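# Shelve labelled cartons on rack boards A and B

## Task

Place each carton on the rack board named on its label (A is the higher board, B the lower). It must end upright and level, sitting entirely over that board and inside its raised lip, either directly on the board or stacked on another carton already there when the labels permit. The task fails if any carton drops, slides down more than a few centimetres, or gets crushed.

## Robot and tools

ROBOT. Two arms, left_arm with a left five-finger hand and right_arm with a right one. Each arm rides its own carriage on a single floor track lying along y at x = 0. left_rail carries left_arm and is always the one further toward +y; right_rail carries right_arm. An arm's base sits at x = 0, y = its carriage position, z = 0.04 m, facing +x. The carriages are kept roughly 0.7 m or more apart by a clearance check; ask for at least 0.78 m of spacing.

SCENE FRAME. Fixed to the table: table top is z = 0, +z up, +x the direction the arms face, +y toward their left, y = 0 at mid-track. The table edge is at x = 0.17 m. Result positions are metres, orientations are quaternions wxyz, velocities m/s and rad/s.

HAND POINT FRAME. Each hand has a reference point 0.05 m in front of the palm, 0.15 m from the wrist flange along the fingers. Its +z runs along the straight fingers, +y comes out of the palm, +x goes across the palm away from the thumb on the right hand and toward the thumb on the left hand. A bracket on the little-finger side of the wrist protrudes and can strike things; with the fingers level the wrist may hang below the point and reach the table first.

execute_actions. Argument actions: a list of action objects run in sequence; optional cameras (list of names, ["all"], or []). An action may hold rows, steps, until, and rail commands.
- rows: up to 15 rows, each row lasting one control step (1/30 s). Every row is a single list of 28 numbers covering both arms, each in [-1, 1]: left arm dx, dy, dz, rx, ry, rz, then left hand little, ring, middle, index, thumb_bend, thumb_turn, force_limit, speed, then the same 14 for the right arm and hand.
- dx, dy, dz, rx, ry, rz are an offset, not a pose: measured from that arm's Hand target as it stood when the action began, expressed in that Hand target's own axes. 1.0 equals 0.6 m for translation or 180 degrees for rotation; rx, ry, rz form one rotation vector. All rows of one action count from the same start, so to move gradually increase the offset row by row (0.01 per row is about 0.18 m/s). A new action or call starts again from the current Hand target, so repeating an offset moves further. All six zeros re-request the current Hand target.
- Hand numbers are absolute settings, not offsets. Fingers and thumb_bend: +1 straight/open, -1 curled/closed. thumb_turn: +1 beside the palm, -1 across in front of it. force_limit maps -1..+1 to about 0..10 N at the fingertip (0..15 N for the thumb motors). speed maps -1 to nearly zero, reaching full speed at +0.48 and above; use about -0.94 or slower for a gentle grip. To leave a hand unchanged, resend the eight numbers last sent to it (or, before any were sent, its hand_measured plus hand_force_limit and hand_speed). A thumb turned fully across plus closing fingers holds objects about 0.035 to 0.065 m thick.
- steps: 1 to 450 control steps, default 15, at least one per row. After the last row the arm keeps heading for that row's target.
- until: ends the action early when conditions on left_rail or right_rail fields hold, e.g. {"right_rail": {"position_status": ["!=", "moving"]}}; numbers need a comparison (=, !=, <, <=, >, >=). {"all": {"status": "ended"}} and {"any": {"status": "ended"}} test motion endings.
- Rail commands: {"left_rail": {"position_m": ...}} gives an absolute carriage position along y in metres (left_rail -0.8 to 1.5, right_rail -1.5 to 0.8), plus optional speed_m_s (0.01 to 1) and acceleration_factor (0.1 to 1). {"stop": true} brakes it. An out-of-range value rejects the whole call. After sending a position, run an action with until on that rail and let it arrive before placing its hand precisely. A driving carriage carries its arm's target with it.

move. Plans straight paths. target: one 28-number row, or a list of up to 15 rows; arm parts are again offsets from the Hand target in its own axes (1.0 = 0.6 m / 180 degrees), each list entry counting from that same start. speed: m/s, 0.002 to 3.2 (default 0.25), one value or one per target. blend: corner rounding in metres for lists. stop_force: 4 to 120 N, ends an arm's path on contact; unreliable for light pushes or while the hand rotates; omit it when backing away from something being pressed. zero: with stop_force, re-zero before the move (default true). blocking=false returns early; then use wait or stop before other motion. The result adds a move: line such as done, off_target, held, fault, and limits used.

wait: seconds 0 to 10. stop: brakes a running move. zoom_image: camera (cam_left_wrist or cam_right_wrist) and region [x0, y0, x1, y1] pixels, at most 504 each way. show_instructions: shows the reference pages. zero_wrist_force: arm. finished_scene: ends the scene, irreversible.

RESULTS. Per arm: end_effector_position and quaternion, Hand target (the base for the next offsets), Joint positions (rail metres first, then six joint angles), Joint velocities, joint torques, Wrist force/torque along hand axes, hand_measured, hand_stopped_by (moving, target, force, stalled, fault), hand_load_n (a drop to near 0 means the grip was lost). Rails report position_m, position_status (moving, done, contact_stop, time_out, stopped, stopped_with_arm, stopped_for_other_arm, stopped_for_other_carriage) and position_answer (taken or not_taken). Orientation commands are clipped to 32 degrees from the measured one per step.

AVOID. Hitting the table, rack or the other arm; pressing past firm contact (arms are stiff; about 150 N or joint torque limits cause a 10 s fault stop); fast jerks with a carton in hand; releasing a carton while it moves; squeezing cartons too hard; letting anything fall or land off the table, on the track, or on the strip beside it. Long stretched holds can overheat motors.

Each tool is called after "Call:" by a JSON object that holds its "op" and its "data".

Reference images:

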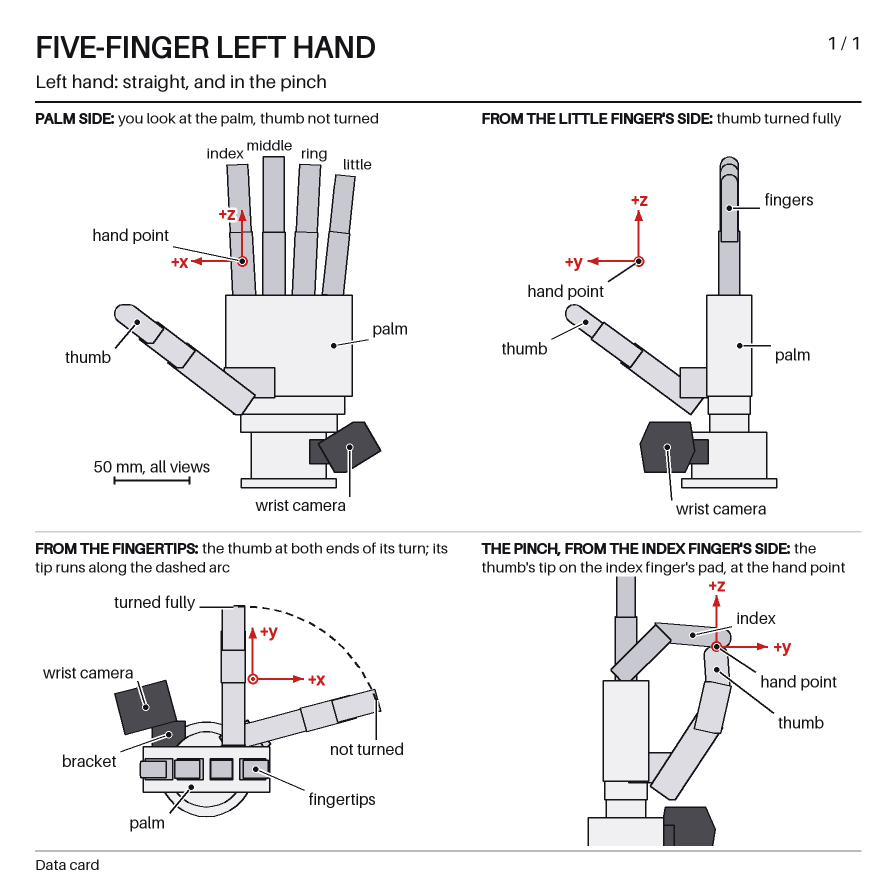

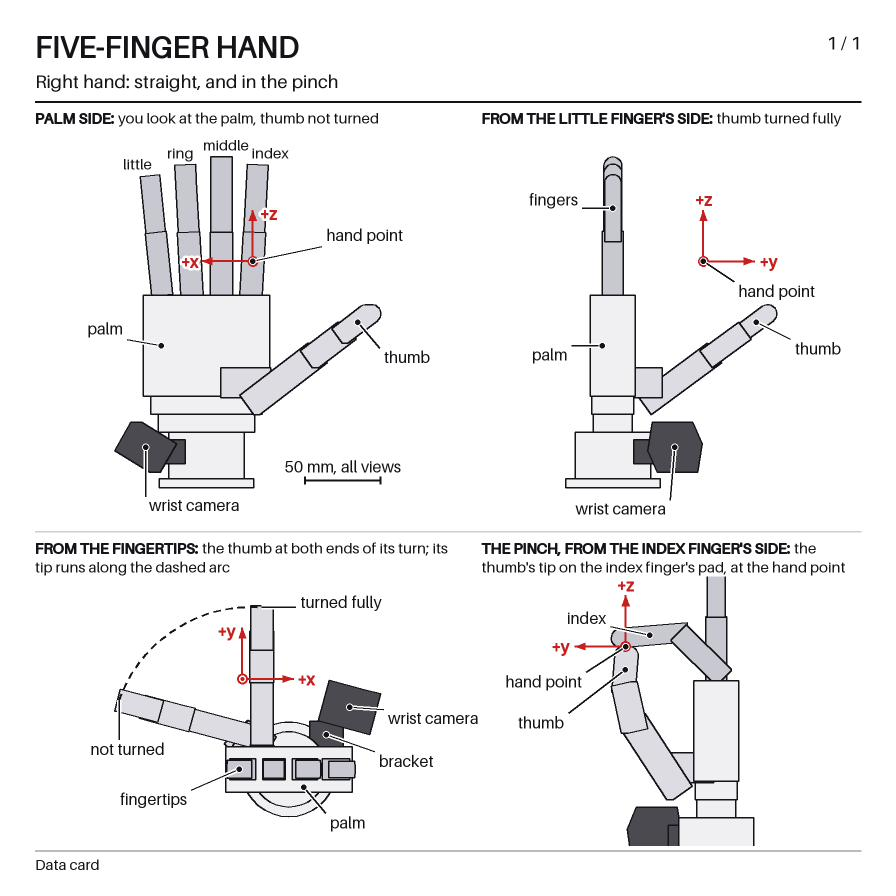

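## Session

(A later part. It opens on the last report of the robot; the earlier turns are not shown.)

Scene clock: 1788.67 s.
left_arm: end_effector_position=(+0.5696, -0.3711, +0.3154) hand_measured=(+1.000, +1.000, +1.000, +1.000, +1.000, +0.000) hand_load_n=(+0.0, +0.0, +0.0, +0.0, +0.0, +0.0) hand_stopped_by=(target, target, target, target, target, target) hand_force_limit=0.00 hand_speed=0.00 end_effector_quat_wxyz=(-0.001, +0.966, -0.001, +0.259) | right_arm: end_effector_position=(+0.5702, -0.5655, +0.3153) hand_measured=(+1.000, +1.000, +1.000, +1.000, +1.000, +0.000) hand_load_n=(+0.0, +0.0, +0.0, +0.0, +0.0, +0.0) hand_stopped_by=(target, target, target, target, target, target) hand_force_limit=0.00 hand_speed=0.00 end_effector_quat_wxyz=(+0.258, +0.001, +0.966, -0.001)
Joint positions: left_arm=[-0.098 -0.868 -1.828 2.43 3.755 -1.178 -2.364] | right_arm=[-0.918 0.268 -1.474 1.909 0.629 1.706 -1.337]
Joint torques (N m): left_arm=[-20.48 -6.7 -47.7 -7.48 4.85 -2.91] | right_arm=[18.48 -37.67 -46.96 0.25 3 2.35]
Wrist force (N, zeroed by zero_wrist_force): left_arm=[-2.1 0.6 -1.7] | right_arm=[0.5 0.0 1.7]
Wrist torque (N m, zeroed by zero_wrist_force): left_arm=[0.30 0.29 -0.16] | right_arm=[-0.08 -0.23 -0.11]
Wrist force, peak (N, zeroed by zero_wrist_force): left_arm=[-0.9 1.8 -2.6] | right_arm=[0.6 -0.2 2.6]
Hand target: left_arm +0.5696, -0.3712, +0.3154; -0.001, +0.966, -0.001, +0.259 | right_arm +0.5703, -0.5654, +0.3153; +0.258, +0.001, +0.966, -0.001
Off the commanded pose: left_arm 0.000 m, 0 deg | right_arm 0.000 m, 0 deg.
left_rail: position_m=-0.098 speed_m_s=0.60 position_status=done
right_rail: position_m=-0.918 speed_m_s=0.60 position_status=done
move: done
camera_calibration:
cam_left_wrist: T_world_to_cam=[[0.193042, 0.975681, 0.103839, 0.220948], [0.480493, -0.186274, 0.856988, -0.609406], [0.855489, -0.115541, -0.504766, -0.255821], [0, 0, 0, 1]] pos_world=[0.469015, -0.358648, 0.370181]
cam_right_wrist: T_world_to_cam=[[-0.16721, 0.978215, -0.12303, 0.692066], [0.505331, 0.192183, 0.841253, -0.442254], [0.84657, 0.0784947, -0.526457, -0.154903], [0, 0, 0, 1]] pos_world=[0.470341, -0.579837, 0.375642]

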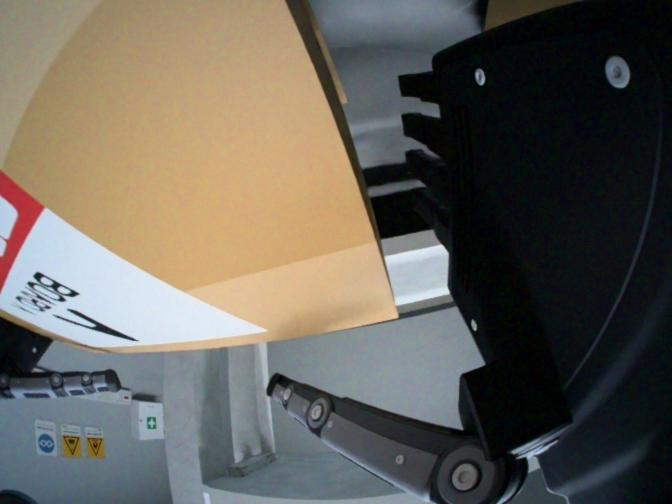

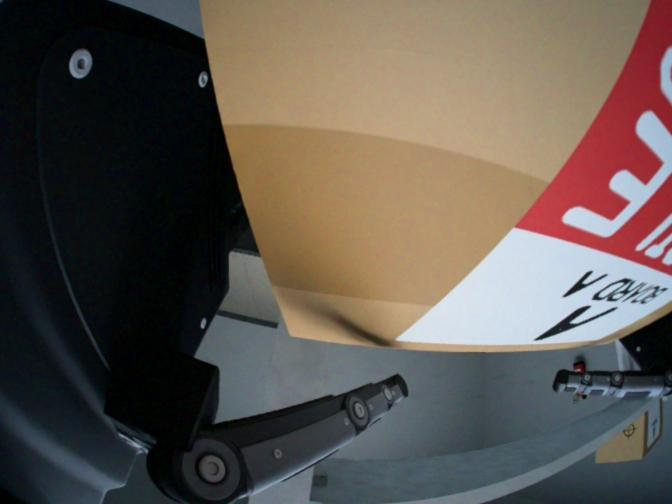

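Call:
{"op": "zero_wrist_force", "data": {"arm": "left_arm"}}

Call:
{"op": "zero_wrist_force", "data": {"arm": "right_arm"}}

Call:
{"op": "move", "data": {"target": [0,0.075,0,0,0,0,1,1,1,1,1,0,0,0,0,0.075,0,0,0,0,1,1,1,1,1,0,0,0], "speed": 0.01, "stop_force": 30}}

Wrist force sensor zeroed.

Wrist force sensor zeroed.

Scene clock: 1803.53 s.
left_arm: end_effector_position=(+0.5695, -0.3932, +0.3153) hand_measured=(+1.000, +1.000, +1.000, +1.000, +1.000, +0.000) hand_load_n=(+0.0, +0.0, +0.0, +0.0, +0.0, +0.0) hand_stopped_by=(target, target, target, target, target, target) hand_force_limit=0.00 hand_speed=0.00 end_effector_quat_wxyz=(-0.001, +0.966, -0.001, +0.259) | right_arm: end_effector_position=(+0.5703, -0.5434, +0.3152) hand_measured=(+1.000, +1.000, +1.000, +1.000, +1.000, +0.000) hand_load_n=(+0.0, +0.0, +0.0, +0.0, +0.0, -0.5) hand_stopped_by=(target, target, target, target, target, target) hand_force_limit=0.00 hand_speed=0.00 end_effector_quat_wxyz=(+0.258, +0.001, +0.966, -0.001)
Joint positions: left_arm=[-0.097 -0.9 -1.808 2.413 3.764 -1.167 -2.397] | right_arm=[-0.918 0.312 -1.451 1.884 0.637 1.727 -1.298]
Joint torques (N m): left_arm=[-1.53 -27.27 -37.61 -9.39 -5.93 4.14] | right_arm=[-5.96 -57.33 -36.51 -0.57 -4.92 -1.24]
Wrist force (N, zeroed by zero_wrist_force): left_arm=[9.7 -32.0 2.0] | right_arm=[6.0 -26.5 -5.7]
Wrist torque (N m, zeroed by zero_wrist_force): left_arm=[-1.08 -0.36 0.31] | right_arm=[-1.44 0.03 -1.47]
Wrist force, peak (N, zeroed by zero_wrist_force): left_arm=[13.3 -43.9 3.3] | right_arm=[8.1 -46.7 -12.5]
Hand target: left_arm +0.5695, -0.3932, +0.3153; -0.001, +0.966, -0.001, +0.259 (not the last commanded pose) | right_arm +0.5703, -0.5434, +0.3152; +0.258, +0.001, +0.966, -0.001 (not the last commanded pose)
Off the commanded pose: left_arm 0.023 m, 0 deg | right_arm 0.023 m, 0 deg.
left_rail: position_m=-0.097 position_m_goal=-0.098 speed_m_s=0.60 position_status=done
right_rail: position_m=-0.918 speed_m_s=0.60 position_status=done
move: contact (left_arm, right_arm)

Call:
{"op": "move", "data": {"target": [0.005,0,-0.0087,0,0,0,1,1,1,1,1,0,0,0,-0.005,0,-0.0087,0,0,0,1,1,1,1,1,0,0,0], "speed": 0.02}}

Call:
{"op": "move", "data": {"target": [0,0.01,0,0,0,0,1,1,1,1,1,0,0,0,0,0.01,0,0,0,0,1,1,1,1,1,0,0,0], "speed": 0.004, "stop_force": 45, "zero": false, "cameras": ["all"]}}

Scene clock: 1810.03 s.
left_arm: end_effector_position=(+0.5695, -0.3933, +0.3212) hand_measured=(+1.000, +1.000, +1.000, +1.000, +1.000, +0.000) hand_load_n=(+0.0, +0.0, +0.0, +0.0, +0.0, +0.0) hand_stopped_by=(target, target, target, target, target, target) hand_force_limit=0.00 hand_speed=0.00 end_effector_quat_wxyz=(-0.001, +0.966, -0.001, +0.259) | right_arm: end_effector_position=(+0.5703, -0.5434, +0.3212) hand_measured=(+1.000, +1.000, +1.000, +1.000, +1.000, +0.000) hand_load_n=(+0.0, +0.0, +0.0, +0.0, +0.0, -0.5) hand_stopped_by=(target, target, target, target, target, target) hand_force_limit=0.00 hand_speed=0.00 end_effector_quat_wxyz=(+0.258, +0.001, +0.966, -0.001)
Joint positions: left_arm=[-0.098 -0.9 -1.816 2.406 3.779 -1.167 -2.397] | right_arm=[-0.918 0.312 -1.455 1.877 0.648 1.727 -1.298]
Joint torques (N m): left_arm=[-19.06 -33.1 -48.24 -1.78 -1.71 1.22] | right_arm=[8.17 -61.55 -46.23 4.89 -1.79 1.11]
Wrist force (N, zeroed by zero_wrist_force): left_arm=[0.2 0.1 0.2] | right_arm=[0.5 0.0 -0.5]
Wrist torque (N m, zeroed by zero_wrist_force): left_arm=[0.16 -0.09 -0.12] | right_arm=[0.02 -0.08 0.13]
Wrist force, peak (N, zeroed by zero_wrist_force): left_arm=[10.3 -32.7 2.1] | right_arm=[6.3 -29.3 -6.6]
Hand target: left_arm +0.5695, -0.3933, +0.3213; -0.001, +0.966, -0.001, +0.259 | right_arm +0.5703, -0.5434, +0.3212; +0.258, +0.001, +0.966, -0.001
Off the commanded pose: left_arm 0.000 m, 0 deg | right_arm 0.000 m, 0 deg.
left_rail: position_m=-0.098 speed_m_s=0.60 position_status=done
right_rail: position_m=-0.918 speed_m_s=0.60 position_status=done
move: done

Scene clock: 1811.67 s.
left_arm: end_effector_position=(+0.5696, -0.3939, +0.3213) hand_measured=(+1.000, +1.000, +1.000, +1.000, +1.000, +0.000) hand_load_n=(+0.0, +0.0, +0.0, +0.0, +0.0, +0.0) hand_stopped_by=(target, target, target, target, target, target) hand_force_limit=0.00 hand_speed=0.00 end_effector_quat_wxyz=(-0.001, +0.966, -0.001, +0.259) | right_arm: end_effector_position=(+0.5703, -0.5427, +0.3213) hand_measured=(+1.000, +1.000, +1.000, +1.000, +1.000, +0.000) hand_load_n=(+0.0, +0.0, +0.0, +0.0, +0.0, +0.0) hand_stopped_by=(target, target, target, target, target, target) hand_force_limit=0.00 hand_speed=0.00 end_effector_quat_wxyz=(+0.258, +0.001, +0.966, -0.002)
Joint positions: left_arm=[-0.097 -0.901 -1.815 2.405 3.78 -1.166 -2.399] | right_arm=[-0.918 0.314 -1.454 1.876 0.648 1.729 -1.296]
Joint torques (N m): left_arm=[-15.07 -16.33 -43.7 -10.64 -11.92 3.76] | right_arm=[8.3 -51.59 -36.34 -5.82 -14.05 -1.44]
Wrist force (N, zeroed by zero_wrist_force): left_arm=[9.1 -60.4 -11.9] | right_arm=[1.8 -57.6 -9.9]
Wrist torque (N m, zeroed by zero_wrist_force): left_arm=[-1.63 -1.07 2.09] | right_arm=[-2.23 0.31 -2.85]
Wrist force, peak (N, zeroed by zero_wrist_force): left_arm=[9.2 -60.8 -12.0] | right_arm=[1.5 -57.9 -9.8]
Hand target: left_arm +0.5696, -0.3939, +0.3213; -0.001, +0.966, -0.001, +0.259 (not the last commanded pose) | right_arm +0.5703, -0.5426, +0.3213; +0.258, +0.001, +0.966, -0.002 (not the last commanded pose)
Off the commanded pose: left_arm 0.005 m, 0 deg | right_arm 0.005 m, 0 deg.
left_rail: position_m=-0.097 position_m_goal=-0.098 speed_m_s=0.60 position_status=done
right_rail: position_m=-0.918 speed_m_s=0.60 position_status=done
move: contact (left_arm, right_arm)
camera_calibration:
cam_left_wrist: T_world_to_cam=[[0.192723, 0.975711, 0.104146, 0.242724], [0.480349, -0.186359, 0.85705, -0.618715], [0.855642, -0.115147, -0.504597, -0.255475], [0, 0, 0, 1]] pos_world=[0.469016, -0.381549, 0.37608]
cam_right_wrist: T_world_to_cam=[[-0.166913, 0.978215, -0.123435, 0.670417], [0.505524, 0.19239, 0.84109, -0.451616], [0.846514, 0.0779894, -0.526623, -0.153735], [0, 0, 0, 1]] pos_world=[0.470342, -0.556935, 0.381642]

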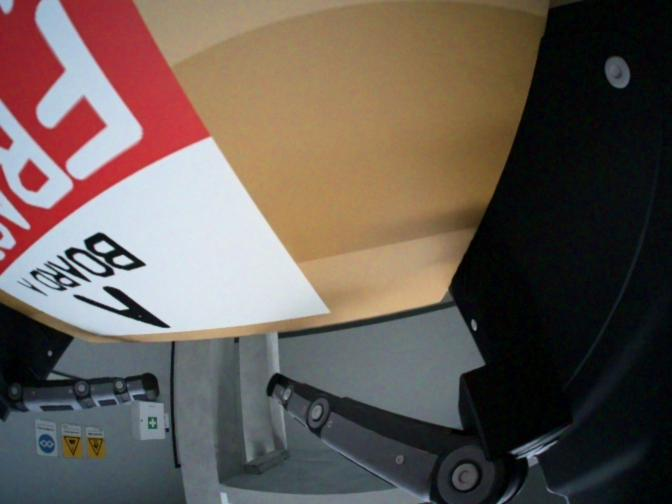

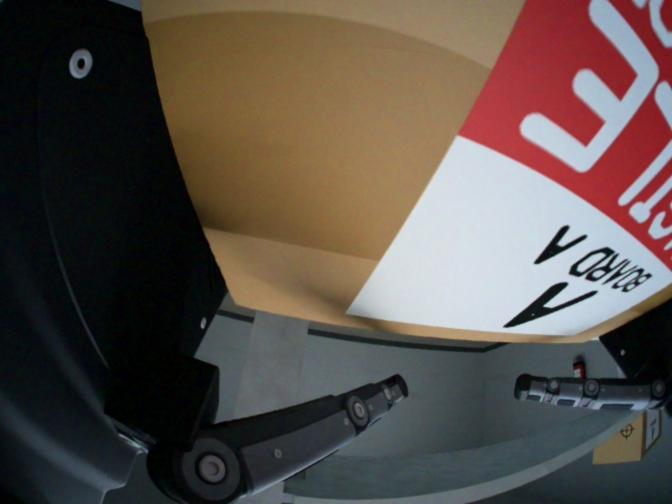

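Call:
{"op": "move", "data": {"target": [0.0067,0,-0.0115,0,0,0,1,1,1,1,1,0,0,0,-0.0067,0,-0.0115,0,0,0,1,1,1,1,1,0,0,0], "speed": 0.02, "cameras": ["all"]}}

Scene clock: 1817.77 s.
left_arm: end_effector_position=(+0.5696, -0.3940, +0.3292) hand_measured=(+1.000, +1.000, +1.000, +1.000, +1.000, +0.000) hand_load_n=(+0.0, +0.0, +0.0, +0.0, +0.0, -0.5) hand_stopped_by=(target, target, target, target, target, target) hand_force_limit=0.00 hand_speed=0.00 end_effector_quat_wxyz=(-0.001, +0.966, -0.001, +0.259) | right_arm: end_effector_position=(+0.5703, -0.5426, +0.3292) hand_measured=(+1.000, +1.000, +1.000, +1.000, +1.000, +0.000) hand_load_n=(+0.0, +0.0, +0.0, +0.0, +0.0, +0.0) hand_stopped_by=(target, target, target, target, target, target) hand_force_limit=0.00 hand_speed=0.00 end_effector_quat_wxyz=(+0.258, +0.001, +0.966, -0.002)
Joint positions: left_arm=[-0.098 -0.901 -1.825 2.396 3.799 -1.166 -2.399] | right_arm=[-0.918 0.314 -1.459 1.867 0.663 1.729 -1.296]
Joint torques (N m): left_arm=[-16.6 -27.66 -72.31 -9.96 -9.24 2.71] | right_arm=[24.69 -66.28 -66.03 -1.46 -8.98 -0.38]
Wrist force (N, zeroed by zero_wrist_force): left_arm=[3.4 -59.4 9.1] | right_arm=[11.4 -60.3 3.7]
Wrist torque (N m, zeroed by zero_wrist_force): left_arm=[-2.45 -0.09 1.75] | right_arm=[-2.92 -0.70 -2.56]
Wrist force, peak (N, zeroed by zero_wrist_force): left_arm=[9.4 -61.3 -11.9] | right_arm=[10.9 -60.6 3.6]
Hand target: left_arm +0.5696, -0.3940, +0.3293; -0.001, +0.966, -0.001, +0.259 | right_arm +0.5703, -0.5426, +0.3293; +0.258, +0.001, +0.966, -0.002
Off the commanded pose: left_arm 0.000 m, 0 deg | right_arm 0.000 m, 0 deg.
left_rail: position_m=-0.098 speed_m_s=0.60 position_status=done
right_rail: position_m=-0.918 speed_m_s=0.60 position_status=done
move: done
camera_calibration:
cam_left_wrist: T_world_to_cam=[[0.192821, 0.975696, 0.104101, 0.241965], [0.480404, -0.186378, 0.857015, -0.625524], [0.855589, -0.11524, -0.504666, -0.251484], [0, 0, 0, 1]] pos_world=[0.469016, -0.381649, 0.38398]
cam_right_wrist: T_world_to_cam=[[-0.166913, 0.978215, -0.123435, 0.671311], [0.505524, 0.19239, 0.84109, -0.45833], [0.846514, 0.0779894, -0.526623, -0.149667], [0, 0, 0, 1]] pos_world=[0.470442, -0.556835, 0.389542]

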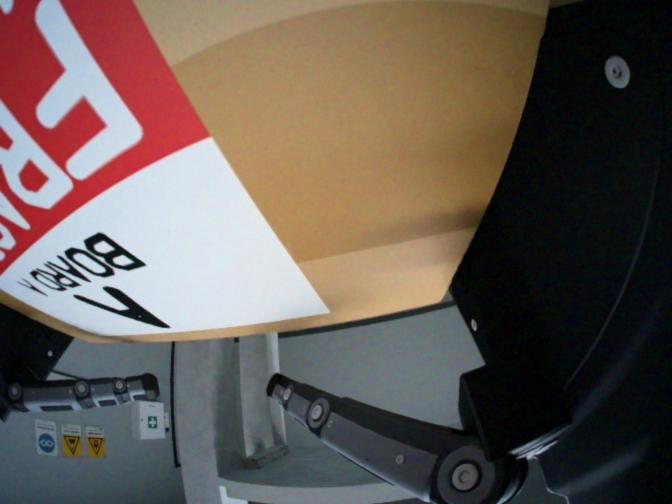

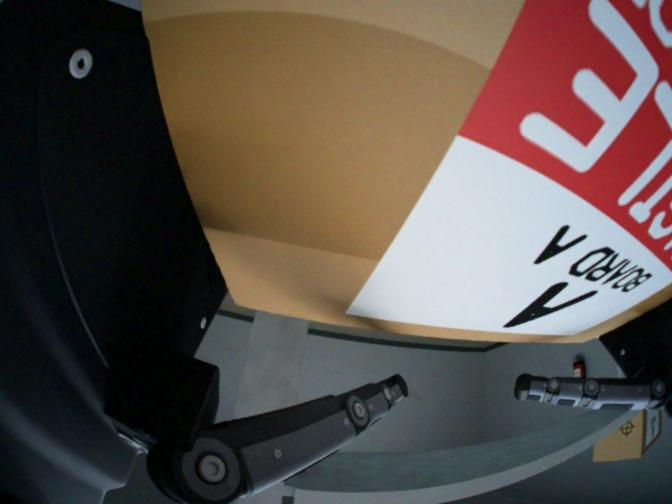

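Call:
{"op": "move", "data": {"target": [0.0667,-0.0002,-0.1155,0,0,0,1,1,1,1,1,0,0,0,-0.0667,-0.0002,-0.1155,0,0,0,1,1,1,1,1,0,0,0], "speed": 0.06}}

Call:
{"op": "move", "data": {"target": [0.0667,0,-0.1155,0,0,0,1,1,1,1,1,0,0,0,-0.0667,0,-0.1155,0,0,0,1,1,1,1,1,0,0,0], "speed": 0.06}}

Scene clock: 1828.53 s.
left_arm: end_effector_position=(+0.5696, -0.3940, +0.4092) hand_measured=(+1.000, +1.000, +1.000, +1.000, +1.000, +0.000) hand_load_n=(+0.0, +0.0, +0.0, +0.0, +0.0, +0.0) hand_stopped_by=(target, target, target, target, target, target) hand_force_limit=0.00 hand_speed=0.00 end_effector_quat_wxyz=(-0.001, +0.966, -0.001, +0.259) | right_arm: end_effector_position=(+0.5704, -0.5426, +0.4092) hand_measured=(+1.000, +1.000, +1.000, +1.000, +1.000, +0.000) hand_load_n=(+0.0, +0.0, +0.0, +0.0, +0.0, +0.0) hand_stopped_by=(target, target, target, target, target, target) hand_force_limit=0.00 hand_speed=0.00 end_effector_quat_wxyz=(+0.258, +0.001, +0.966, -0.002)
Joint positions: left_arm=[-0.097 -0.902 -1.909 2.292 3.987 -1.166 -2.399] | right_arm=[-0.918 0.314 -1.504 1.767 0.807 1.729 -1.296]
Joint torques (N m): left_arm=[-57.41 -22.12 -72.28 -9.86 -6.78 -2.48] | right_arm=[43.13 -58.32 -65.73 -2.13 -9.68 3.54]
Wrist force (N, zeroed by zero_wrist_force): left_arm=[4.6 -63.8 9.5] | right_arm=[12.9 -64.3 3.4]
Wrist torque (N m, zeroed by zero_wrist_force): left_arm=[-2.68 -0.09 1.80] | right_arm=[-3.18 -0.75 -2.82]
Wrist force, peak (N, zeroed by zero_wrist_force): left_arm=[4.6 -63.8 9.5] | right_arm=[12.9 -64.3 3.4]
Hand target: left_arm +0.5696, -0.3941, +0.4093; -0.001, +0.966, -0.001, +0.259 | right_arm +0.5704, -0.5425, +0.4093; +0.258, +0.001, +0.966, -0.002
Off the commanded pose: left_arm 0.000 m, 0 deg | right_arm 0.000 m, 0 deg.
left_rail: position_m=-0.097 position_m_goal=-0.098 speed_m_s=0.60 position_status=done
right_rail: position_m=-0.918 speed_m_s=0.60 position_status=done
move: done

Scene clock: 1830.33 s.
left_arm: end_effector_position=(+0.5696, -0.3943, +0.4893) hand_measured=(+1.000, +1.000, +1.000, +1.000, +1.000, +0.000) hand_load_n=(+0.0, +0.0, +0.0, +0.0, +0.0, +0.0) hand_stopped_by=(target, target, target, target, target, target) hand_force_limit=0.00 hand_speed=0.00 end_effector_quat_wxyz=(-0.001, +0.966, -0.001, +0.259) | right_arm: end_effector_position=(+0.5705, -0.5424, +0.4892) hand_measured=(+1.000, +1.000, +1.000, +1.000, +1.000, +0.000) hand_load_n=(+0.0, +0.0, +0.0, +0.0, +0.0, +0.0) hand_stopped_by=(target, target, target, target, target, target) hand_force_limit=0.00 hand_speed=0.00 end_effector_quat_wxyz=(+0.258, +0.001, +0.966, -0.002)
Joint positions: left_arm=[-0.097 -0.902 -1.958 2.175 4.153 -1.166 -2.399] | right_arm=[-0.918 0.314 -1.529 1.651 0.948 1.729 -1.296]
Joint torques (N m): left_arm=[-73.25 -10.46 -75.53 -12.65 -11.56 -2.68] | right_arm=[57.1 -51.18 -68.46 -5.15 -15.05 4.86]
Wrist force (N, zeroed by zero_wrist_force): left_arm=[7.2 -89.9 10.9] | right_arm=[15.4 -89.6 2.7]
Wrist torque (N m, zeroed by zero_wrist_force): left_arm=[-3.74 -0.20 2.85] | right_arm=[-4.24 -0.82 -4.20]
Wrist force, peak (N, zeroed by zero_wrist_force): left_arm=[7.2 -89.9 10.9] | right_arm=[15.5 -89.6 2.7]
Hand target: left_arm +0.5696, -0.3943, +0.4894; -0.001, +0.966, -0.001, +0.259 | right_arm +0.5705, -0.5423, +0.4893; +0.258, +0.001, +0.966, -0.002
Off the commanded pose: left_arm 0.000 m, 0 deg | right_arm 0.000 m, 0 deg.
left_rail: position_m=-0.097 position_m_goal=-0.098 speed_m_s=0.60 position_status=done
right_rail: position_m=-0.918 speed_m_s=0.60 position_status=done
move: done

Call:
{"op": "move", "data": {"target": [0.0667,-0.0008,-0.1155,0,0,0,1,1,1,1,1,0,0,0,-0.0667,-0.0008,-0.1155,0,0,0,1,1,1,1,1,0,0,0], "speed": 0.06}}

Scene clock: 1838.30 s.
left_arm: end_effector_position=(+0.5695, -0.3941, +0.5693) hand_measured=(+1.000, +1.000, +1.000, +1.000, +1.000, +0.000) hand_load_n=(+0.0, +0.0, +0.0, +0.0, +0.0, -0.5) hand_stopped_by=(target, target, target, target, target, target) hand_force_limit=0.00 hand_speed=0.00 end_effector_quat_wxyz=(-0.001, +0.966, -0.001, +0.259) | right_arm: end_effector_position=(+0.5705, -0.5426, +0.5693) hand_measured=(+1.000, +1.000, +1.000, +1.000, +1.000, +0.000) hand_load_n=(+0.0, +0.0, +0.0, +0.0, +0.0, +0.0) hand_stopped_by=(target, target, target, target, target, target) hand_force_limit=0.00 hand_speed=0.00 end_effector_quat_wxyz=(+0.258, +0.001, +0.966, -0.001)
Joint positions: left_arm=[-0.097 -0.902 -1.98 2.046 4.304 -1.166 -2.399] | right_arm=[-0.918 0.314 -1.536 1.518 1.088 1.728 -1.296]
Joint torques (N m): left_arm=[-25.9 -9.76 -68.94 -10.84 -14.98 -0.31] | right_arm=[16.95 -23.94 -65.17 -3.05 -14.93 -0.08]
Wrist force (N, zeroed by zero_wrist_force): left_arm=[7.5 -73.6 11.2] | right_arm=[14.9 -73.9 2.0]
Wrist torque (N m, zeroed by zero_wrist_force): left_arm=[-2.95 -0.21 2.03] | right_arm=[-3.64 -0.72 -3.43]
Wrist force, peak (N, zeroed by zero_wrist_force): left_arm=[7.4 -91.9 10.9] | right_arm=[15.6 -91.6 3.0]
Hand target: left_arm +0.5695, -0.3941, +0.5694; -0.001, +0.966, -0.001, +0.259 | right_arm +0.5706, -0.5426, +0.5693; +0.258, +0.001, +0.966, -0.002
Off the commanded pose: left_arm 0.000 m, 0 deg | right_arm 0.000 m, 0 deg.
left_rail: position_m=-0.097 position_m_goal=-0.098 speed_m_s=0.60 position_status=done
right_rail: position_m=-0.918 speed_m_s=0.60 position_status=done
move: done

Call:
{"op": "move", "data": {"target": [0.0667,-0.0009,-0.1155,0,0,0,1,1,1,1,1,0,0,0,-0.0667,-0.0009,-0.1155,0,0,0,1,1,1,1,1,0,0,0], "speed": 0.06}}

Scene clock: 1842.10 s.
left_arm: end_effector_position=(+0.5695, -0.3939, +0.6493) hand_measured=(+1.000, +1.000, +1.000, +1.000, +1.000, +0.000) hand_load_n=(+0.0, +0.0, +0.0, +0.0, +0.0, +0.0) hand_stopped_by=(target, target, target, target, target, target) hand_force_limit=0.00 hand_speed=0.00 end_effector_quat_wxyz=(-0.001, +0.966, -0.001, +0.259) | right_arm: end_effector_position=(+0.5706, -0.5429, +0.6493) hand_measured=(+1.000, +1.000, +1.000, +1.000, +1.000, +0.000) hand_load_n=(+0.5, +0.0, +0.0, +0.0, -0.5, +0.0) hand_stopped_by=(target, target, target, target, target, target) hand_force_limit=0.00 hand_speed=0.00 end_effector_quat_wxyz=(+0.258, +0.001, +0.966, -0.002)
Joint positions: left_arm=[-0.098 -0.901 -1.979 1.905 4.444 -1.166 -2.399] | right_arm=[-0.918 0.313 -1.524 1.366 1.229 1.728 -1.297]
Joint torques (N m): left_arm=[-11.33 10.79 -63.59 -8.82 -10.52 0.18] | right_arm=[3.84 -28.21 -60.71 -1.87 -8.75 -0.14]
Wrist force (N, zeroed by zero_wrist_force): left_arm=[5.9 -48.8 10.2] | right_arm=[13.9 -48.9 2.4]
Wrist torque (N m, zeroed by zero_wrist_force): left_arm=[-1.88 -0.32 1.01] | right_arm=[-2.49 -0.80 -2.13]
Wrist force, peak (N, zeroed by zero_wrist_force): left_arm=[7.5 -75.4 11.5] | right_arm=[15.2 -75.8 1.9]
Hand target: left_arm +0.5695, -0.3939, +0.6494; -0.001, +0.966, -0.001, +0.259 | right_arm +0.5707, -0.5429, +0.6494; +0.258, +0.001, +0.966, -0.002
Off the commanded pose: left_arm 0.000 m, 0 deg | right_arm 0.000 m, 0 deg.
left_rail: position_m=-0.098 speed_m_s=0.60 position_status=done
right_rail: position_m=-0.918 speed_m_s=0.60 position_status=done
move: done

Call:
{"op": "move", "data": {"target": [0.109,-0.0294,0.0629,0,0,0,1,1,1,1,1,0,0,0,-0.109,0.0296,0.0629,0,0,0,1,1,1,1,1,0,0,0], "speed": 0.06}}

Scene clock: 1849.20 s.
left_arm: end_effector_position=(+0.6450, -0.3763, +0.6495) hand_measured=(+1.000, +1.000, +1.000, +1.000, +1.000, +0.000) hand_load_n=(+0.0, +0.0, +0.0, +0.0, +0.0, +0.0) hand_stopped_by=(target, target, target, target, target, target) hand_force_limit=0.00 hand_speed=0.00 end_effector_quat_wxyz=(-0.001, +0.966, -0.001, +0.259) | right_arm: end_effector_position=(+0.6461, -0.5254, +0.6493) hand_measured=(+1.000, +1.000, +1.000, +1.000, +1.000, +0.000) hand_load_n=(+0.0, +0.0, +0.0, +0.0, +0.0, +0.0) hand_stopped_by=(target, target, target, target, target, target) hand_force_limit=0.00 hand_speed=0.00 end_effector_quat_wxyz=(+0.258, +0.001, +0.966, -0.002)
Joint positions: left_arm=[-0.097 -0.758 -1.868 1.845 4.339 -1.218 -2.255] | right_arm=[-0.918 0.301 -1.398 1.225 1.243 1.723 -1.307]
Joint torques (N m): left_arm=[-15.22 -2.11 -63.29 -13.03 -13.21 4.16] | right_arm=[6.77 -41.07 -56.92 -1.19 -12.07 -0.75]
Wrist force (N, zeroed by zero_wrist_force): left_arm=[5.6 -47.5 10.2] | right_arm=[13.7 -48.0 3.0]
Wrist torque (N m, zeroed by zero_wrist_force): left_arm=[-1.82 -0.30 0.85] | right_arm=[-2.56 -0.79 -2.10]
Wrist force, peak (N, zeroed by zero_wrist_force): left_arm=[6.1 -49.8 10.4] | right_arm=[14.1 -49.6 2.5]
Hand target: left_arm +0.6451, -0.3763, +0.6495; -0.001, +0.966, -0.001, +0.259 | right_arm +0.6462, -0.5254, +0.6493; +0.258, +0.001, +0.966, -0.002
Off the commanded pose: left_arm 0.000 m, 0 deg | right_arm 0.000 m, 0 deg.
left_rail: position_m=-0.097 position_m_goal=-0.098 speed_m_s=0.60 position_status=done
right_rail: position_m=-0.918 speed_m_s=0.60 position_status=done
move: done

Call:
{"op": "move", "data": {"target": [0.109,-0.0293,0.0629,0,0,0,1,1,1,1,1,0,0,0,-0.109,0.0297,0.0629,0,0,0,1,1,1,1,1,0,0,0], "speed": 0.06}}

Call:
{"op": "move", "data": {"target": [0.109,-0.0294,0.0629,0,0,0,1,1,1,1,1,0,0,0,-0.109,0.0297,0.0629,0,0,0,1,1,1,1,1,0,0,0], "speed": 0.06}}

Scene clock: 1856.07 s.
left_arm: end_effector_position=(+0.7205, -0.3589, +0.6496) hand_measured=(+1.000, +1.000, +1.000, +1.000, +1.000, +0.000) hand_load_n=(+0.0, +0.0, +0.0, +0.0, +0.0, +0.0) hand_stopped_by=(target, target, target, target, target, target) hand_force_limit=0.00 hand_speed=0.00 end_effector_quat_wxyz=(-0.001, +0.966, -0.001, +0.259) | right_arm: end_effector_position=(+0.7217, -0.5077, +0.6491) hand_measured=(+1.000, +1.000, +1.000, +1.000, +1.000, +0.000) hand_load_n=(+0.0, +0.0, +0.0, +0.0, +0.0, +0.0) hand_stopped_by=(target, target, target, target, target, target) hand_force_limit=0.00 hand_speed=0.00 end_effector_quat_wxyz=(+0.258, +0.001, +0.966, -0.002)
Joint positions: left_arm=[-0.097 -0.642 -1.753 1.766 4.267 -1.265 -2.143] | right_arm=[-0.918 0.293 -1.265 1.056 1.276 1.718 -1.315]
Joint torques (N m): left_arm=[-24.62 -10.62 -64.48 -12.51 -15.89 3.98] | right_arm=[14.86 -56.09 -55.76 -2.16 -13.24 -0.67]
Wrist force (N, zeroed by zero_wrist_force): left_arm=[6.9 -54.8 10.9] | right_arm=[14.2 -56.2 1.7]
Wrist torque (N m, zeroed by zero_wrist_force): left_arm=[-1.97 -0.31 1.16] | right_arm=[-2.93 -0.70 -2.55]
Wrist force, peak (N, zeroed by zero_wrist_force): left_arm=[6.9 -54.8 10.9] | right_arm=[14.2 -56.2 1.7]
Hand target: left_arm +0.7206, -0.3589, +0.6496; -0.001, +0.966, -0.001, +0.259 | right_arm +0.7218, -0.5077, +0.6491; +0.258, +0.001, +0.966, -0.002
Off the commanded pose: left_arm 0.000 m, 0 deg | right_arm 0.000 m, 0 deg.
left_rail: position_m=-0.097 position_m_goal=-0.098 speed_m_s=0.60 position_status=done
right_rail: position_m=-0.918 speed_m_s=0.60 position_status=done
move: done

Scene clock: 1857.87 s.
left_arm: end_effector_position=(+0.7961, -0.3413, +0.6497) hand_measured=(+1.000, +1.000, +1.000, +1.000, +1.000, +0.000) hand_load_n=(+0.0, +0.0, +0.0, +0.0, +0.0, +0.0) hand_stopped_by=(target, target, target, target, target, target) hand_force_limit=0.00 hand_speed=0.00 end_effector_quat_wxyz=(-0.001, +0.966, -0.001, +0.259) | right_arm: end_effector_position=(+0.7972, -0.4901, +0.6490) hand_measured=(+1.000, +1.000, +1.000, +1.000, +1.000, +0.000) hand_load_n=(+0.0, +0.0, +0.0, +0.0, +0.0, +0.0) hand_stopped_by=(target, target, target, target, target, target) hand_force_limit=0.00 hand_speed=0.00 end_effector_quat_wxyz=(+0.258, +0.001, +0.966, -0.002)
Joint positions: left_arm=[-0.097 -0.548 -1.636 1.67 4.222 -1.305 -2.054] | right_arm=[-0.918 0.286 -1.116 0.847 1.336 1.715 -1.321]
Joint torques (N m): left_arm=[-32.97 -25.14 -63.77 -12.19 -17.73 3.71] | right_arm=[21.61 -65.2 -57.56 -1.77 -13.04 -0.41]
Wrist force (N, zeroed by zero_wrist_force): left_arm=[8.0 -60.1 11.5] | right_arm=[15.2 -60.8 1.5]
Wrist torque (N m, zeroed by zero_wrist_force): left_arm=[-2.25 -0.32 1.30] | right_arm=[-3.13 -0.78 -2.79]
Wrist force, peak (N, zeroed by zero_wrist_force): left_arm=[8.0 -60.1 11.5] | right_arm=[15.2 -60.8 1.5]
Hand target: left_arm +0.7961, -0.3414, +0.6497; -0.001, +0.966, -0.001, +0.259 | right_arm +0.7973, -0.4901, +0.6490; +0.258, +0.001, +0.966, -0.002
Off the commanded pose: left_arm 0.000 m, 0 deg | right_arm 0.000 m, 0 deg.
left_rail: position_m=-0.097 position_m_goal=-0.098 speed_m_s=0.60 position_status=done
right_rail: position_m=-0.918 speed_m_s=0.60 position_status=done
move: done

Call:
{"op": "move", "data": {"target": [0.1085,-0.0297,0.0626,0,0,0,1,1,1,1,1,0,0,0,-0.1085,0.0294,0.0626,0,0,0,1,1,1,1,1,0,0,0], "speed": 0.06, "cameras": ["all"]}}

Scene clock: 1862.43 s.
left_arm: end_effector_position=(+0.8713, -0.3237, +0.6498) hand_measured=(+1.000, +1.000, +1.000, +1.000, +1.000, +0.000) hand_load_n=(+0.0, +0.0, +0.0, +0.0, +0.0, +0.0) hand_stopped_by=(target, target, target, target, target, target) hand_force_limit=0.00 hand_speed=0.00 end_effector_quat_wxyz=(-0.001, +0.966, -0.001, +0.259) | right_arm: end_effector_position=(+0.8725, -0.4726, +0.6489) hand_measured=(+1.000, +1.000, +1.000, +1.000, +1.000, +0.000) hand_load_n=(+0.0, +0.0, +0.0, +0.0, +0.0, +0.0) hand_stopped_by=(target, target, target, target, target, target) hand_force_limit=0.00 hand_speed=0.00 end_effector_quat_wxyz=(+0.258, +0.001, +0.966, -0.002)
Joint positions: left_arm=[-0.098 -0.471 -1.519 1.557 4.2 -1.34 -1.983] | right_arm=[-0.918 0.28 -0.933 0.557 1.442 1.712 -1.326]
Joint torques (N m): left_arm=[-32.11 -38.27 -62.8 -11.37 -16.67 4.01] | right_arm=[24.99 -80.72 -51.58 -1.18 -6.8 -0.07]
Wrist force (N, zeroed by zero_wrist_force): left_arm=[7.4 -53.9 11.3] | right_arm=[15.0 -54.4 1.9]
Wrist torque (N m, zeroed by zero_wrist_force): left_arm=[-2.07 -0.36 1.04] | right_arm=[-2.90 -0.93 -2.47]
Wrist force, peak (N, zeroed by zero_wrist_force): left_arm=[7.2 -65.0 11.1] | right_arm=[15.8 -65.8 1.5]
Hand target: left_arm +0.8713, -0.3237, +0.6498; -0.001, +0.966, -0.001, +0.259 | right_arm +0.8725, -0.4726, +0.6489; +0.258, +0.001, +0.966, -0.002
Off the commanded pose: left_arm 0.000 m, 0 deg | right_arm 0.000 m, 0 deg.
left_rail: position_m=-0.098 speed_m_s=0.60 position_status=done
right_rail: position_m=-0.918 speed_m_s=0.60 position_status=done
move: done
camera_calibration:
cam_left_wrist: T_world_to_cam=[[0.192723, 0.975711, 0.104146, 0.0818732], [0.480349, -0.186359, 0.85705, -1.0321], [0.855642, -0.115147, -0.504597, -0.339779], [0, 0, 0, 1]] pos_world=[0.770716, -0.311349, 0.70458]
cam_right_wrist: T_world_to_cam=[[-0.166936, 0.978227, -0.123308, 0.692668], [0.505452, 0.192286, 0.841157, -0.893539], [0.846552, 0.078093, -0.526546, -0.242477], [0, 0, 0, 1]] pos_world=[0.772542, -0.486836, 0.709342]

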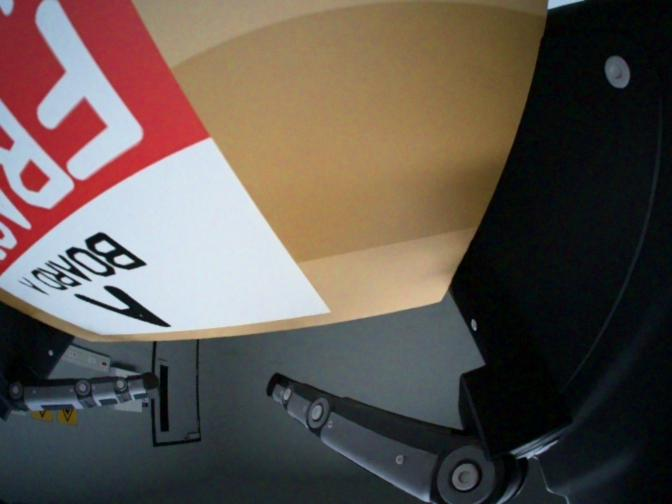

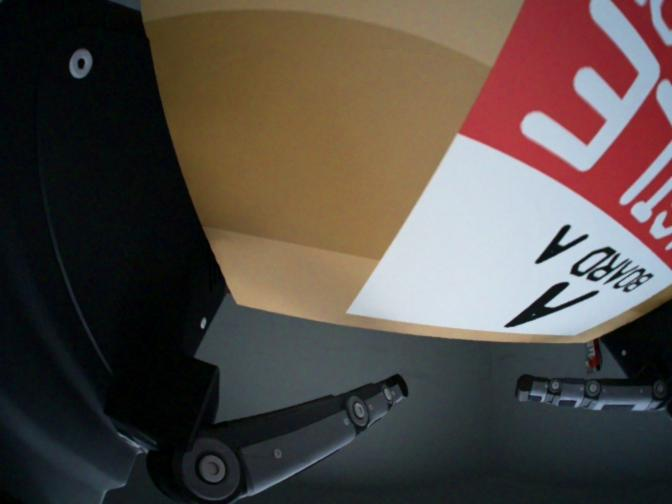

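Call:
{"op": "move", "data": {"target": [-0.0426,0,0.087,0,0,0,1,1,1,1,1,0,0,0,0.0426,0,0.087,0,0,0,1,1,1,1,1,0,0,0], "speed": 0.02, "stop_force": 12, "cameras": ["all"]}}

Scene clock: 1878.47 s.
left_arm: end_effector_position=(+0.8743, -0.3236, +0.6068) hand_measured=(+1.000, +1.000, +1.000, +1.000, +1.000, +0.000) hand_load_n=(+0.0, +0.0, +0.0, +0.0, +0.0, +0.0) hand_stopped_by=(target, target, target, target, target, target) hand_force_limit=0.00 hand_speed=0.00 end_effector_quat_wxyz=(-0.001, +0.966, -0.001, +0.259) | right_arm: end_effector_position=(+0.8754, -0.4727, +0.6064) hand_measured=(+1.000, +1.000, +1.000, +1.000, +1.000, +0.000) hand_load_n=(+0.0, +0.0, +0.0, +0.0, +0.0, +0.0) hand_stopped_by=(target, target, target, target, target, target) hand_force_limit=0.00 hand_speed=0.00 end_effector_quat_wxyz=(+0.258, +0.001, +0.966, -0.002)
Joint positions: left_arm=[-0.098 -0.469 -1.509 1.622 4.124 -1.341 -1.981] | right_arm=[-0.918 0.279 -0.965 0.688 1.343 1.712 -1.327]
Joint torques (N m): left_arm=[-38.95 -63.97 -62.53 -8 -11.41 -0.5] | right_arm=[32.23 -83.33 -56.65 0.27 -8.78 0.44]
Wrist force (N, zeroed by zero_wrist_force): left_arm=[3.1 -41.2 8.6] | right_arm=[10.8 -41.4 4.5]
Wrist torque (N m, zeroed by zero_wrist_force): left_arm=[-1.71 -0.18 0.85] | right_arm=[-2.16 -0.72 -1.59]
Wrist force, peak (N, zeroed by zero_wrist_force): left_arm=[8.2 -58.5 11.7] | right_arm=[15.7 -59.2 1.3]
Hand target: left_arm +0.8743, -0.3236, +0.6068; -0.001, +0.966, -0.001, +0.259 (not the last commanded pose) | right_arm +0.8754, -0.4727, +0.6064; +0.258, +0.001, +0.966, -0.002 (not the last commanded pose)
Off the commanded pose: left_arm 0.015 m, 0 deg | right_arm 0.016 m, 0 deg.
left_rail: position_m=-0.098 speed_m_s=0.60 position_status=done
right_rail: position_m=-0.918 speed_m_s=0.60 position_status=done
move: contact (left_arm, right_arm)
camera_calibration:
cam_left_wrist: T_world_to_cam=[[0.192748, 0.975716, 0.104052, 0.0856223], [0.480232, -0.186273, 0.857135, -0.996584], [0.855702, -0.115242, -0.504474, -0.364178], [0, 0, 0, 1]] pos_world=[0.773716, -0.311149, 0.66158]
cam_right_wrist: T_world_to_cam=[[-0.166902, 0.978216, -0.123442, 0.688055], [0.505452, 0.192383, 0.841134, -0.85909], [0.846559, 0.0779933, -0.526551, -0.267406], [0, 0, 0, 1]] pos_world=[0.775442, -0.486935, 0.666742]

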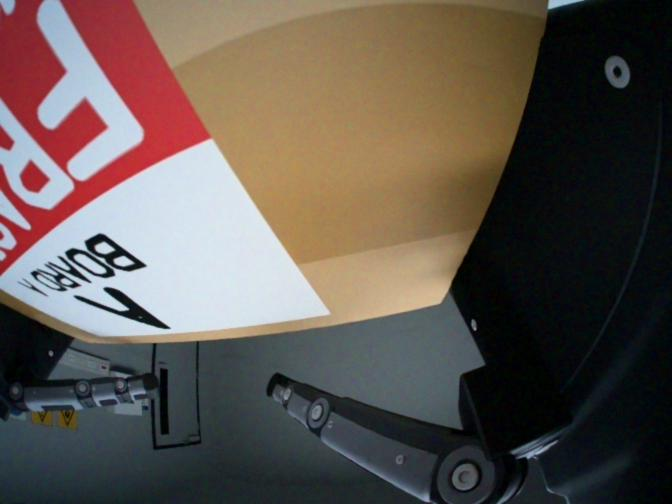

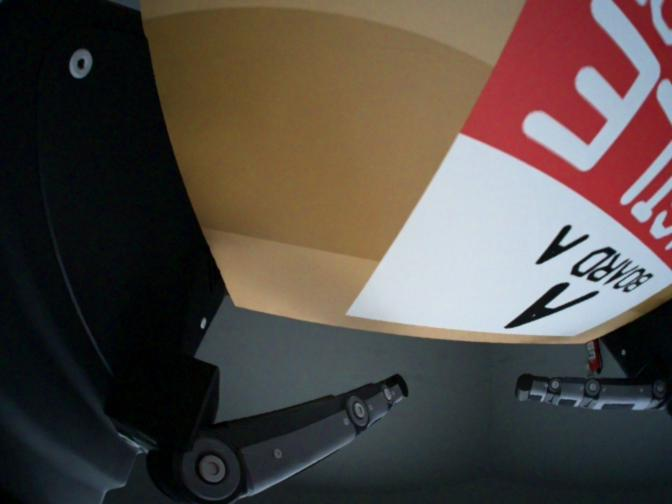

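Call:
{"op": "move", "data": {"target": [-0.0017,0,0.0029,0,0,0,1,1,1,1,1,0,0,0,0.0017,0,0.0029,0,0,0,1,1,1,1,1,0,0,0], "speed": 0.01}}

Call:
{"op": "move", "data": {"target": [[0,-0.005,0,0,0,0,1,1,1,1,1,0,0,0,0,-0.005,0,0,0,0,1,1,1,1,1,0,0,0],[0,-0.06,0,0,0,0,1,1,1,1,1,0,0,0,0,-0.06,0,0,0,0,1,1,1,1,1,0,0,0]], "speed": [0.01,0.06], "cameras": ["all"]}}

Scene clock: 1889.57 s.
left_arm: end_effector_position=(+0.8743, -0.3236, +0.6050) hand_measured=(+1.000, +1.000, +1.000, +1.000, +1.000, +0.000) hand_load_n=(+0.0, +0.0, +0.0, +0.0, +0.0, -0.5) hand_stopped_by=(target, target, target, target, target, target) hand_force_limit=0.00 hand_speed=0.00 end_effector_quat_wxyz=(-0.001, +0.966, -0.001, +0.259) | right_arm: end_effector_position=(+0.8753, -0.4727, +0.6045) hand_measured=(+1.000, +1.000, +1.000, +1.000, +1.000, +0.000) hand_load_n=(+0.0, +0.0, +0.0, +0.0, +0.0, +0.0) hand_stopped_by=(target, target, target, target, target, target) hand_force_limit=0.00 hand_speed=0.00 end_effector_quat_wxyz=(+0.258, +0.001, +0.966, -0.002)
Joint positions: left_arm=[-0.097 -0.469 -1.509 1.625 4.121 -1.341 -1.981] | right_arm=[-0.918 0.279 -0.966 0.693 1.339 1.712 -1.327]
Joint torques (N m): left_arm=[-51.92 -22.29 -32.16 -7.31 -8.64 -0.76] | right_arm=[46.71 -92.11 -26.7 -2.56 -6.08 2.22]
Wrist force (N, zeroed by zero_wrist_force): left_arm=[7.7 -40.1 -11.2] | right_arm=[-5.1 -40.3 -11.2]
Wrist torque (N m, zeroed by zero_wrist_force): left_arm=[-1.00 -0.89 1.20] | right_arm=[-1.26 0.63 -1.84]
Wrist force, peak (N, zeroed by zero_wrist_force): left_arm=[11.2 -44.2 -8.3] | right_arm=[10.3 -42.6 4.1]
Hand target: left_arm +0.8743, -0.3236, +0.6048; -0.001, +0.966, -0.001, +0.259 | right_arm +0.8753, -0.4727, +0.6044; +0.258, +0.001, +0.966, -0.002
Off the commanded pose: left_arm 0.000 m, 0 deg | right_arm 0.000 m, 0 deg.
left_rail: position_m=-0.097 position_m_goal=-0.098 speed_m_s=0.60 position_status=done
right_rail: position_m=-0.918 speed_m_s=0.60 position_status=done
move: done

Scene clock: 1891.17 s.
left_arm: end_effector_position=(+0.8743, -0.2877, +0.6049) hand_measured=(+1.000, +1.000, +1.000, +1.000, +1.000, +0.000) hand_load_n=(+0.0, +0.0, +0.0, +0.0, +0.0, +0.0) hand_stopped_by=(target, target, target, target, target, target) hand_force_limit=0.00 hand_speed=0.00 end_effector_quat_wxyz=(-0.001, +0.966, -0.001, +0.259) | right_arm: end_effector_position=(+0.8753, -0.5086, +0.6045) hand_measured=(+1.000, +1.000, +1.000, +1.000, +1.000, +0.000) hand_load_n=(+0.0, +0.0, +0.0, +0.0, +0.0, +0.0) hand_stopped_by=(target, target, target, target, target, target) hand_force_limit=0.00 hand_speed=0.00 end_effector_quat_wxyz=(+0.258, +0.001, +0.966, -0.002)
Joint positions: left_arm=[-0.097 -0.423 -1.52 1.638 4.11 -1.362 -1.939] | right_arm=[-0.918 0.235 -1.007 0.758 1.31 1.69 -1.366]
Joint torques (N m): left_arm=[20.49 -62.46 -37.84 -7.52 -3.4 3.31] | right_arm=[-16.52 -101.46 -29.92 0.16 -2.82 -3.18]
Wrist force (N, zeroed by zero_wrist_force): left_arm=[1.9 -0.3 -0.7] | right_arm=[0.4 1.1 -0.7]
Wrist torque (N m, zeroed by zero_wrist_force): left_arm=[0.00 -0.32 -0.12] | right_arm=[0.22 -0.03 0.28]
Wrist force, peak (N, zeroed by zero_wrist_force): left_arm=[7.5 -40.5 -11.6] | right_arm=[-5.1 -40.4 -11.2]
Hand target: left_arm +0.8743, -0.2876, +0.6049; -0.001, +0.966, -0.001, +0.259 | right_arm +0.8753, -0.5087, +0.6045; +0.258, +0.001, +0.966, -0.002
Off the commanded pose: left_arm 0.000 m, 0 deg | right_arm 0.000 m, 0 deg.
left_rail: position_m=-0.097 position_m_goal=-0.098 speed_m_s=0.60 position_status=done
right_rail: position_m=-0.918 speed_m_s=0.60 position_status=done
move: done
camera_calibration:
cam_left_wrist: T_world_to_cam=[[0.192739, 0.975717, 0.104057, 0.0508928], [0.480158, -0.186264, 0.857178, -0.988256], [0.855745, -0.115248, -0.504399, -0.361095], [0, 0, 0, 1]] pos_world=[0.773715, -0.275349, 0.65968]
cam_right_wrist: T_world_to_cam=[[-0.166913, 0.978215, -0.123435, 0.722925], [0.505524, 0.19239, 0.84109, -0.850557], [0.846514, 0.0779894, -0.526623, -0.265441], [0, 0, 0, 1]] pos_world=[0.775342, -0.522835, 0.664842]

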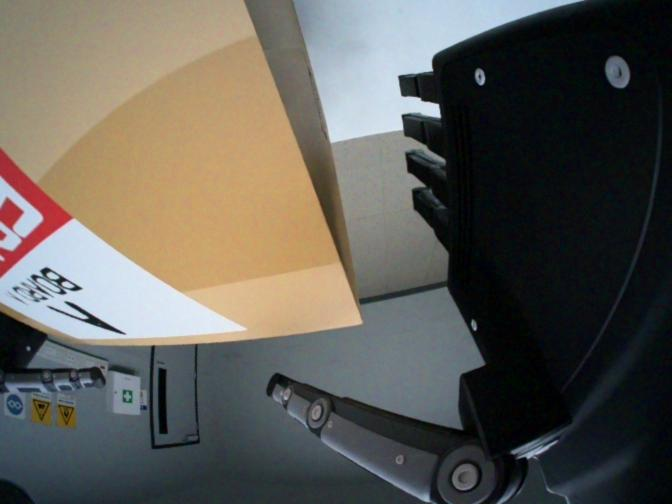

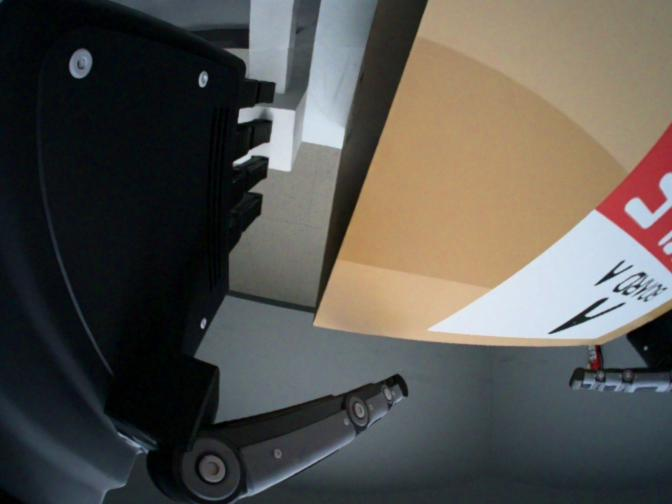

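Call:
{"op": "zoom_image", "data": {"camera": "cam_left_wrist", "region": [280, 60, 400, 220]}}

Call:
{"op": "zoom_image", "data": {"camera": "cam_right_wrist", "region": [280, 60, 400, 220]}}

Scaled by 3.150 from the camera's 672x504 image, which has a finer 960x720 frame.

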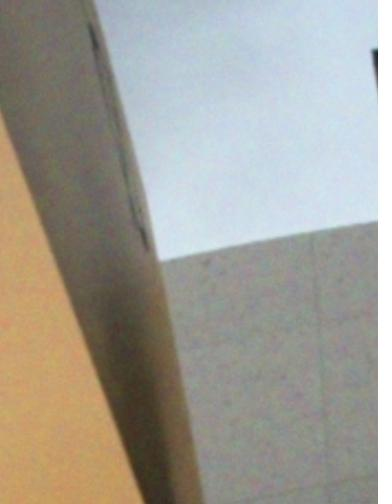

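Scaled by 3.150 from the camera's 672x504 image, which has a finer 960x720 frame.

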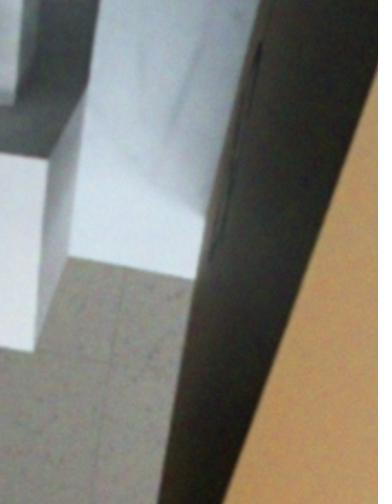

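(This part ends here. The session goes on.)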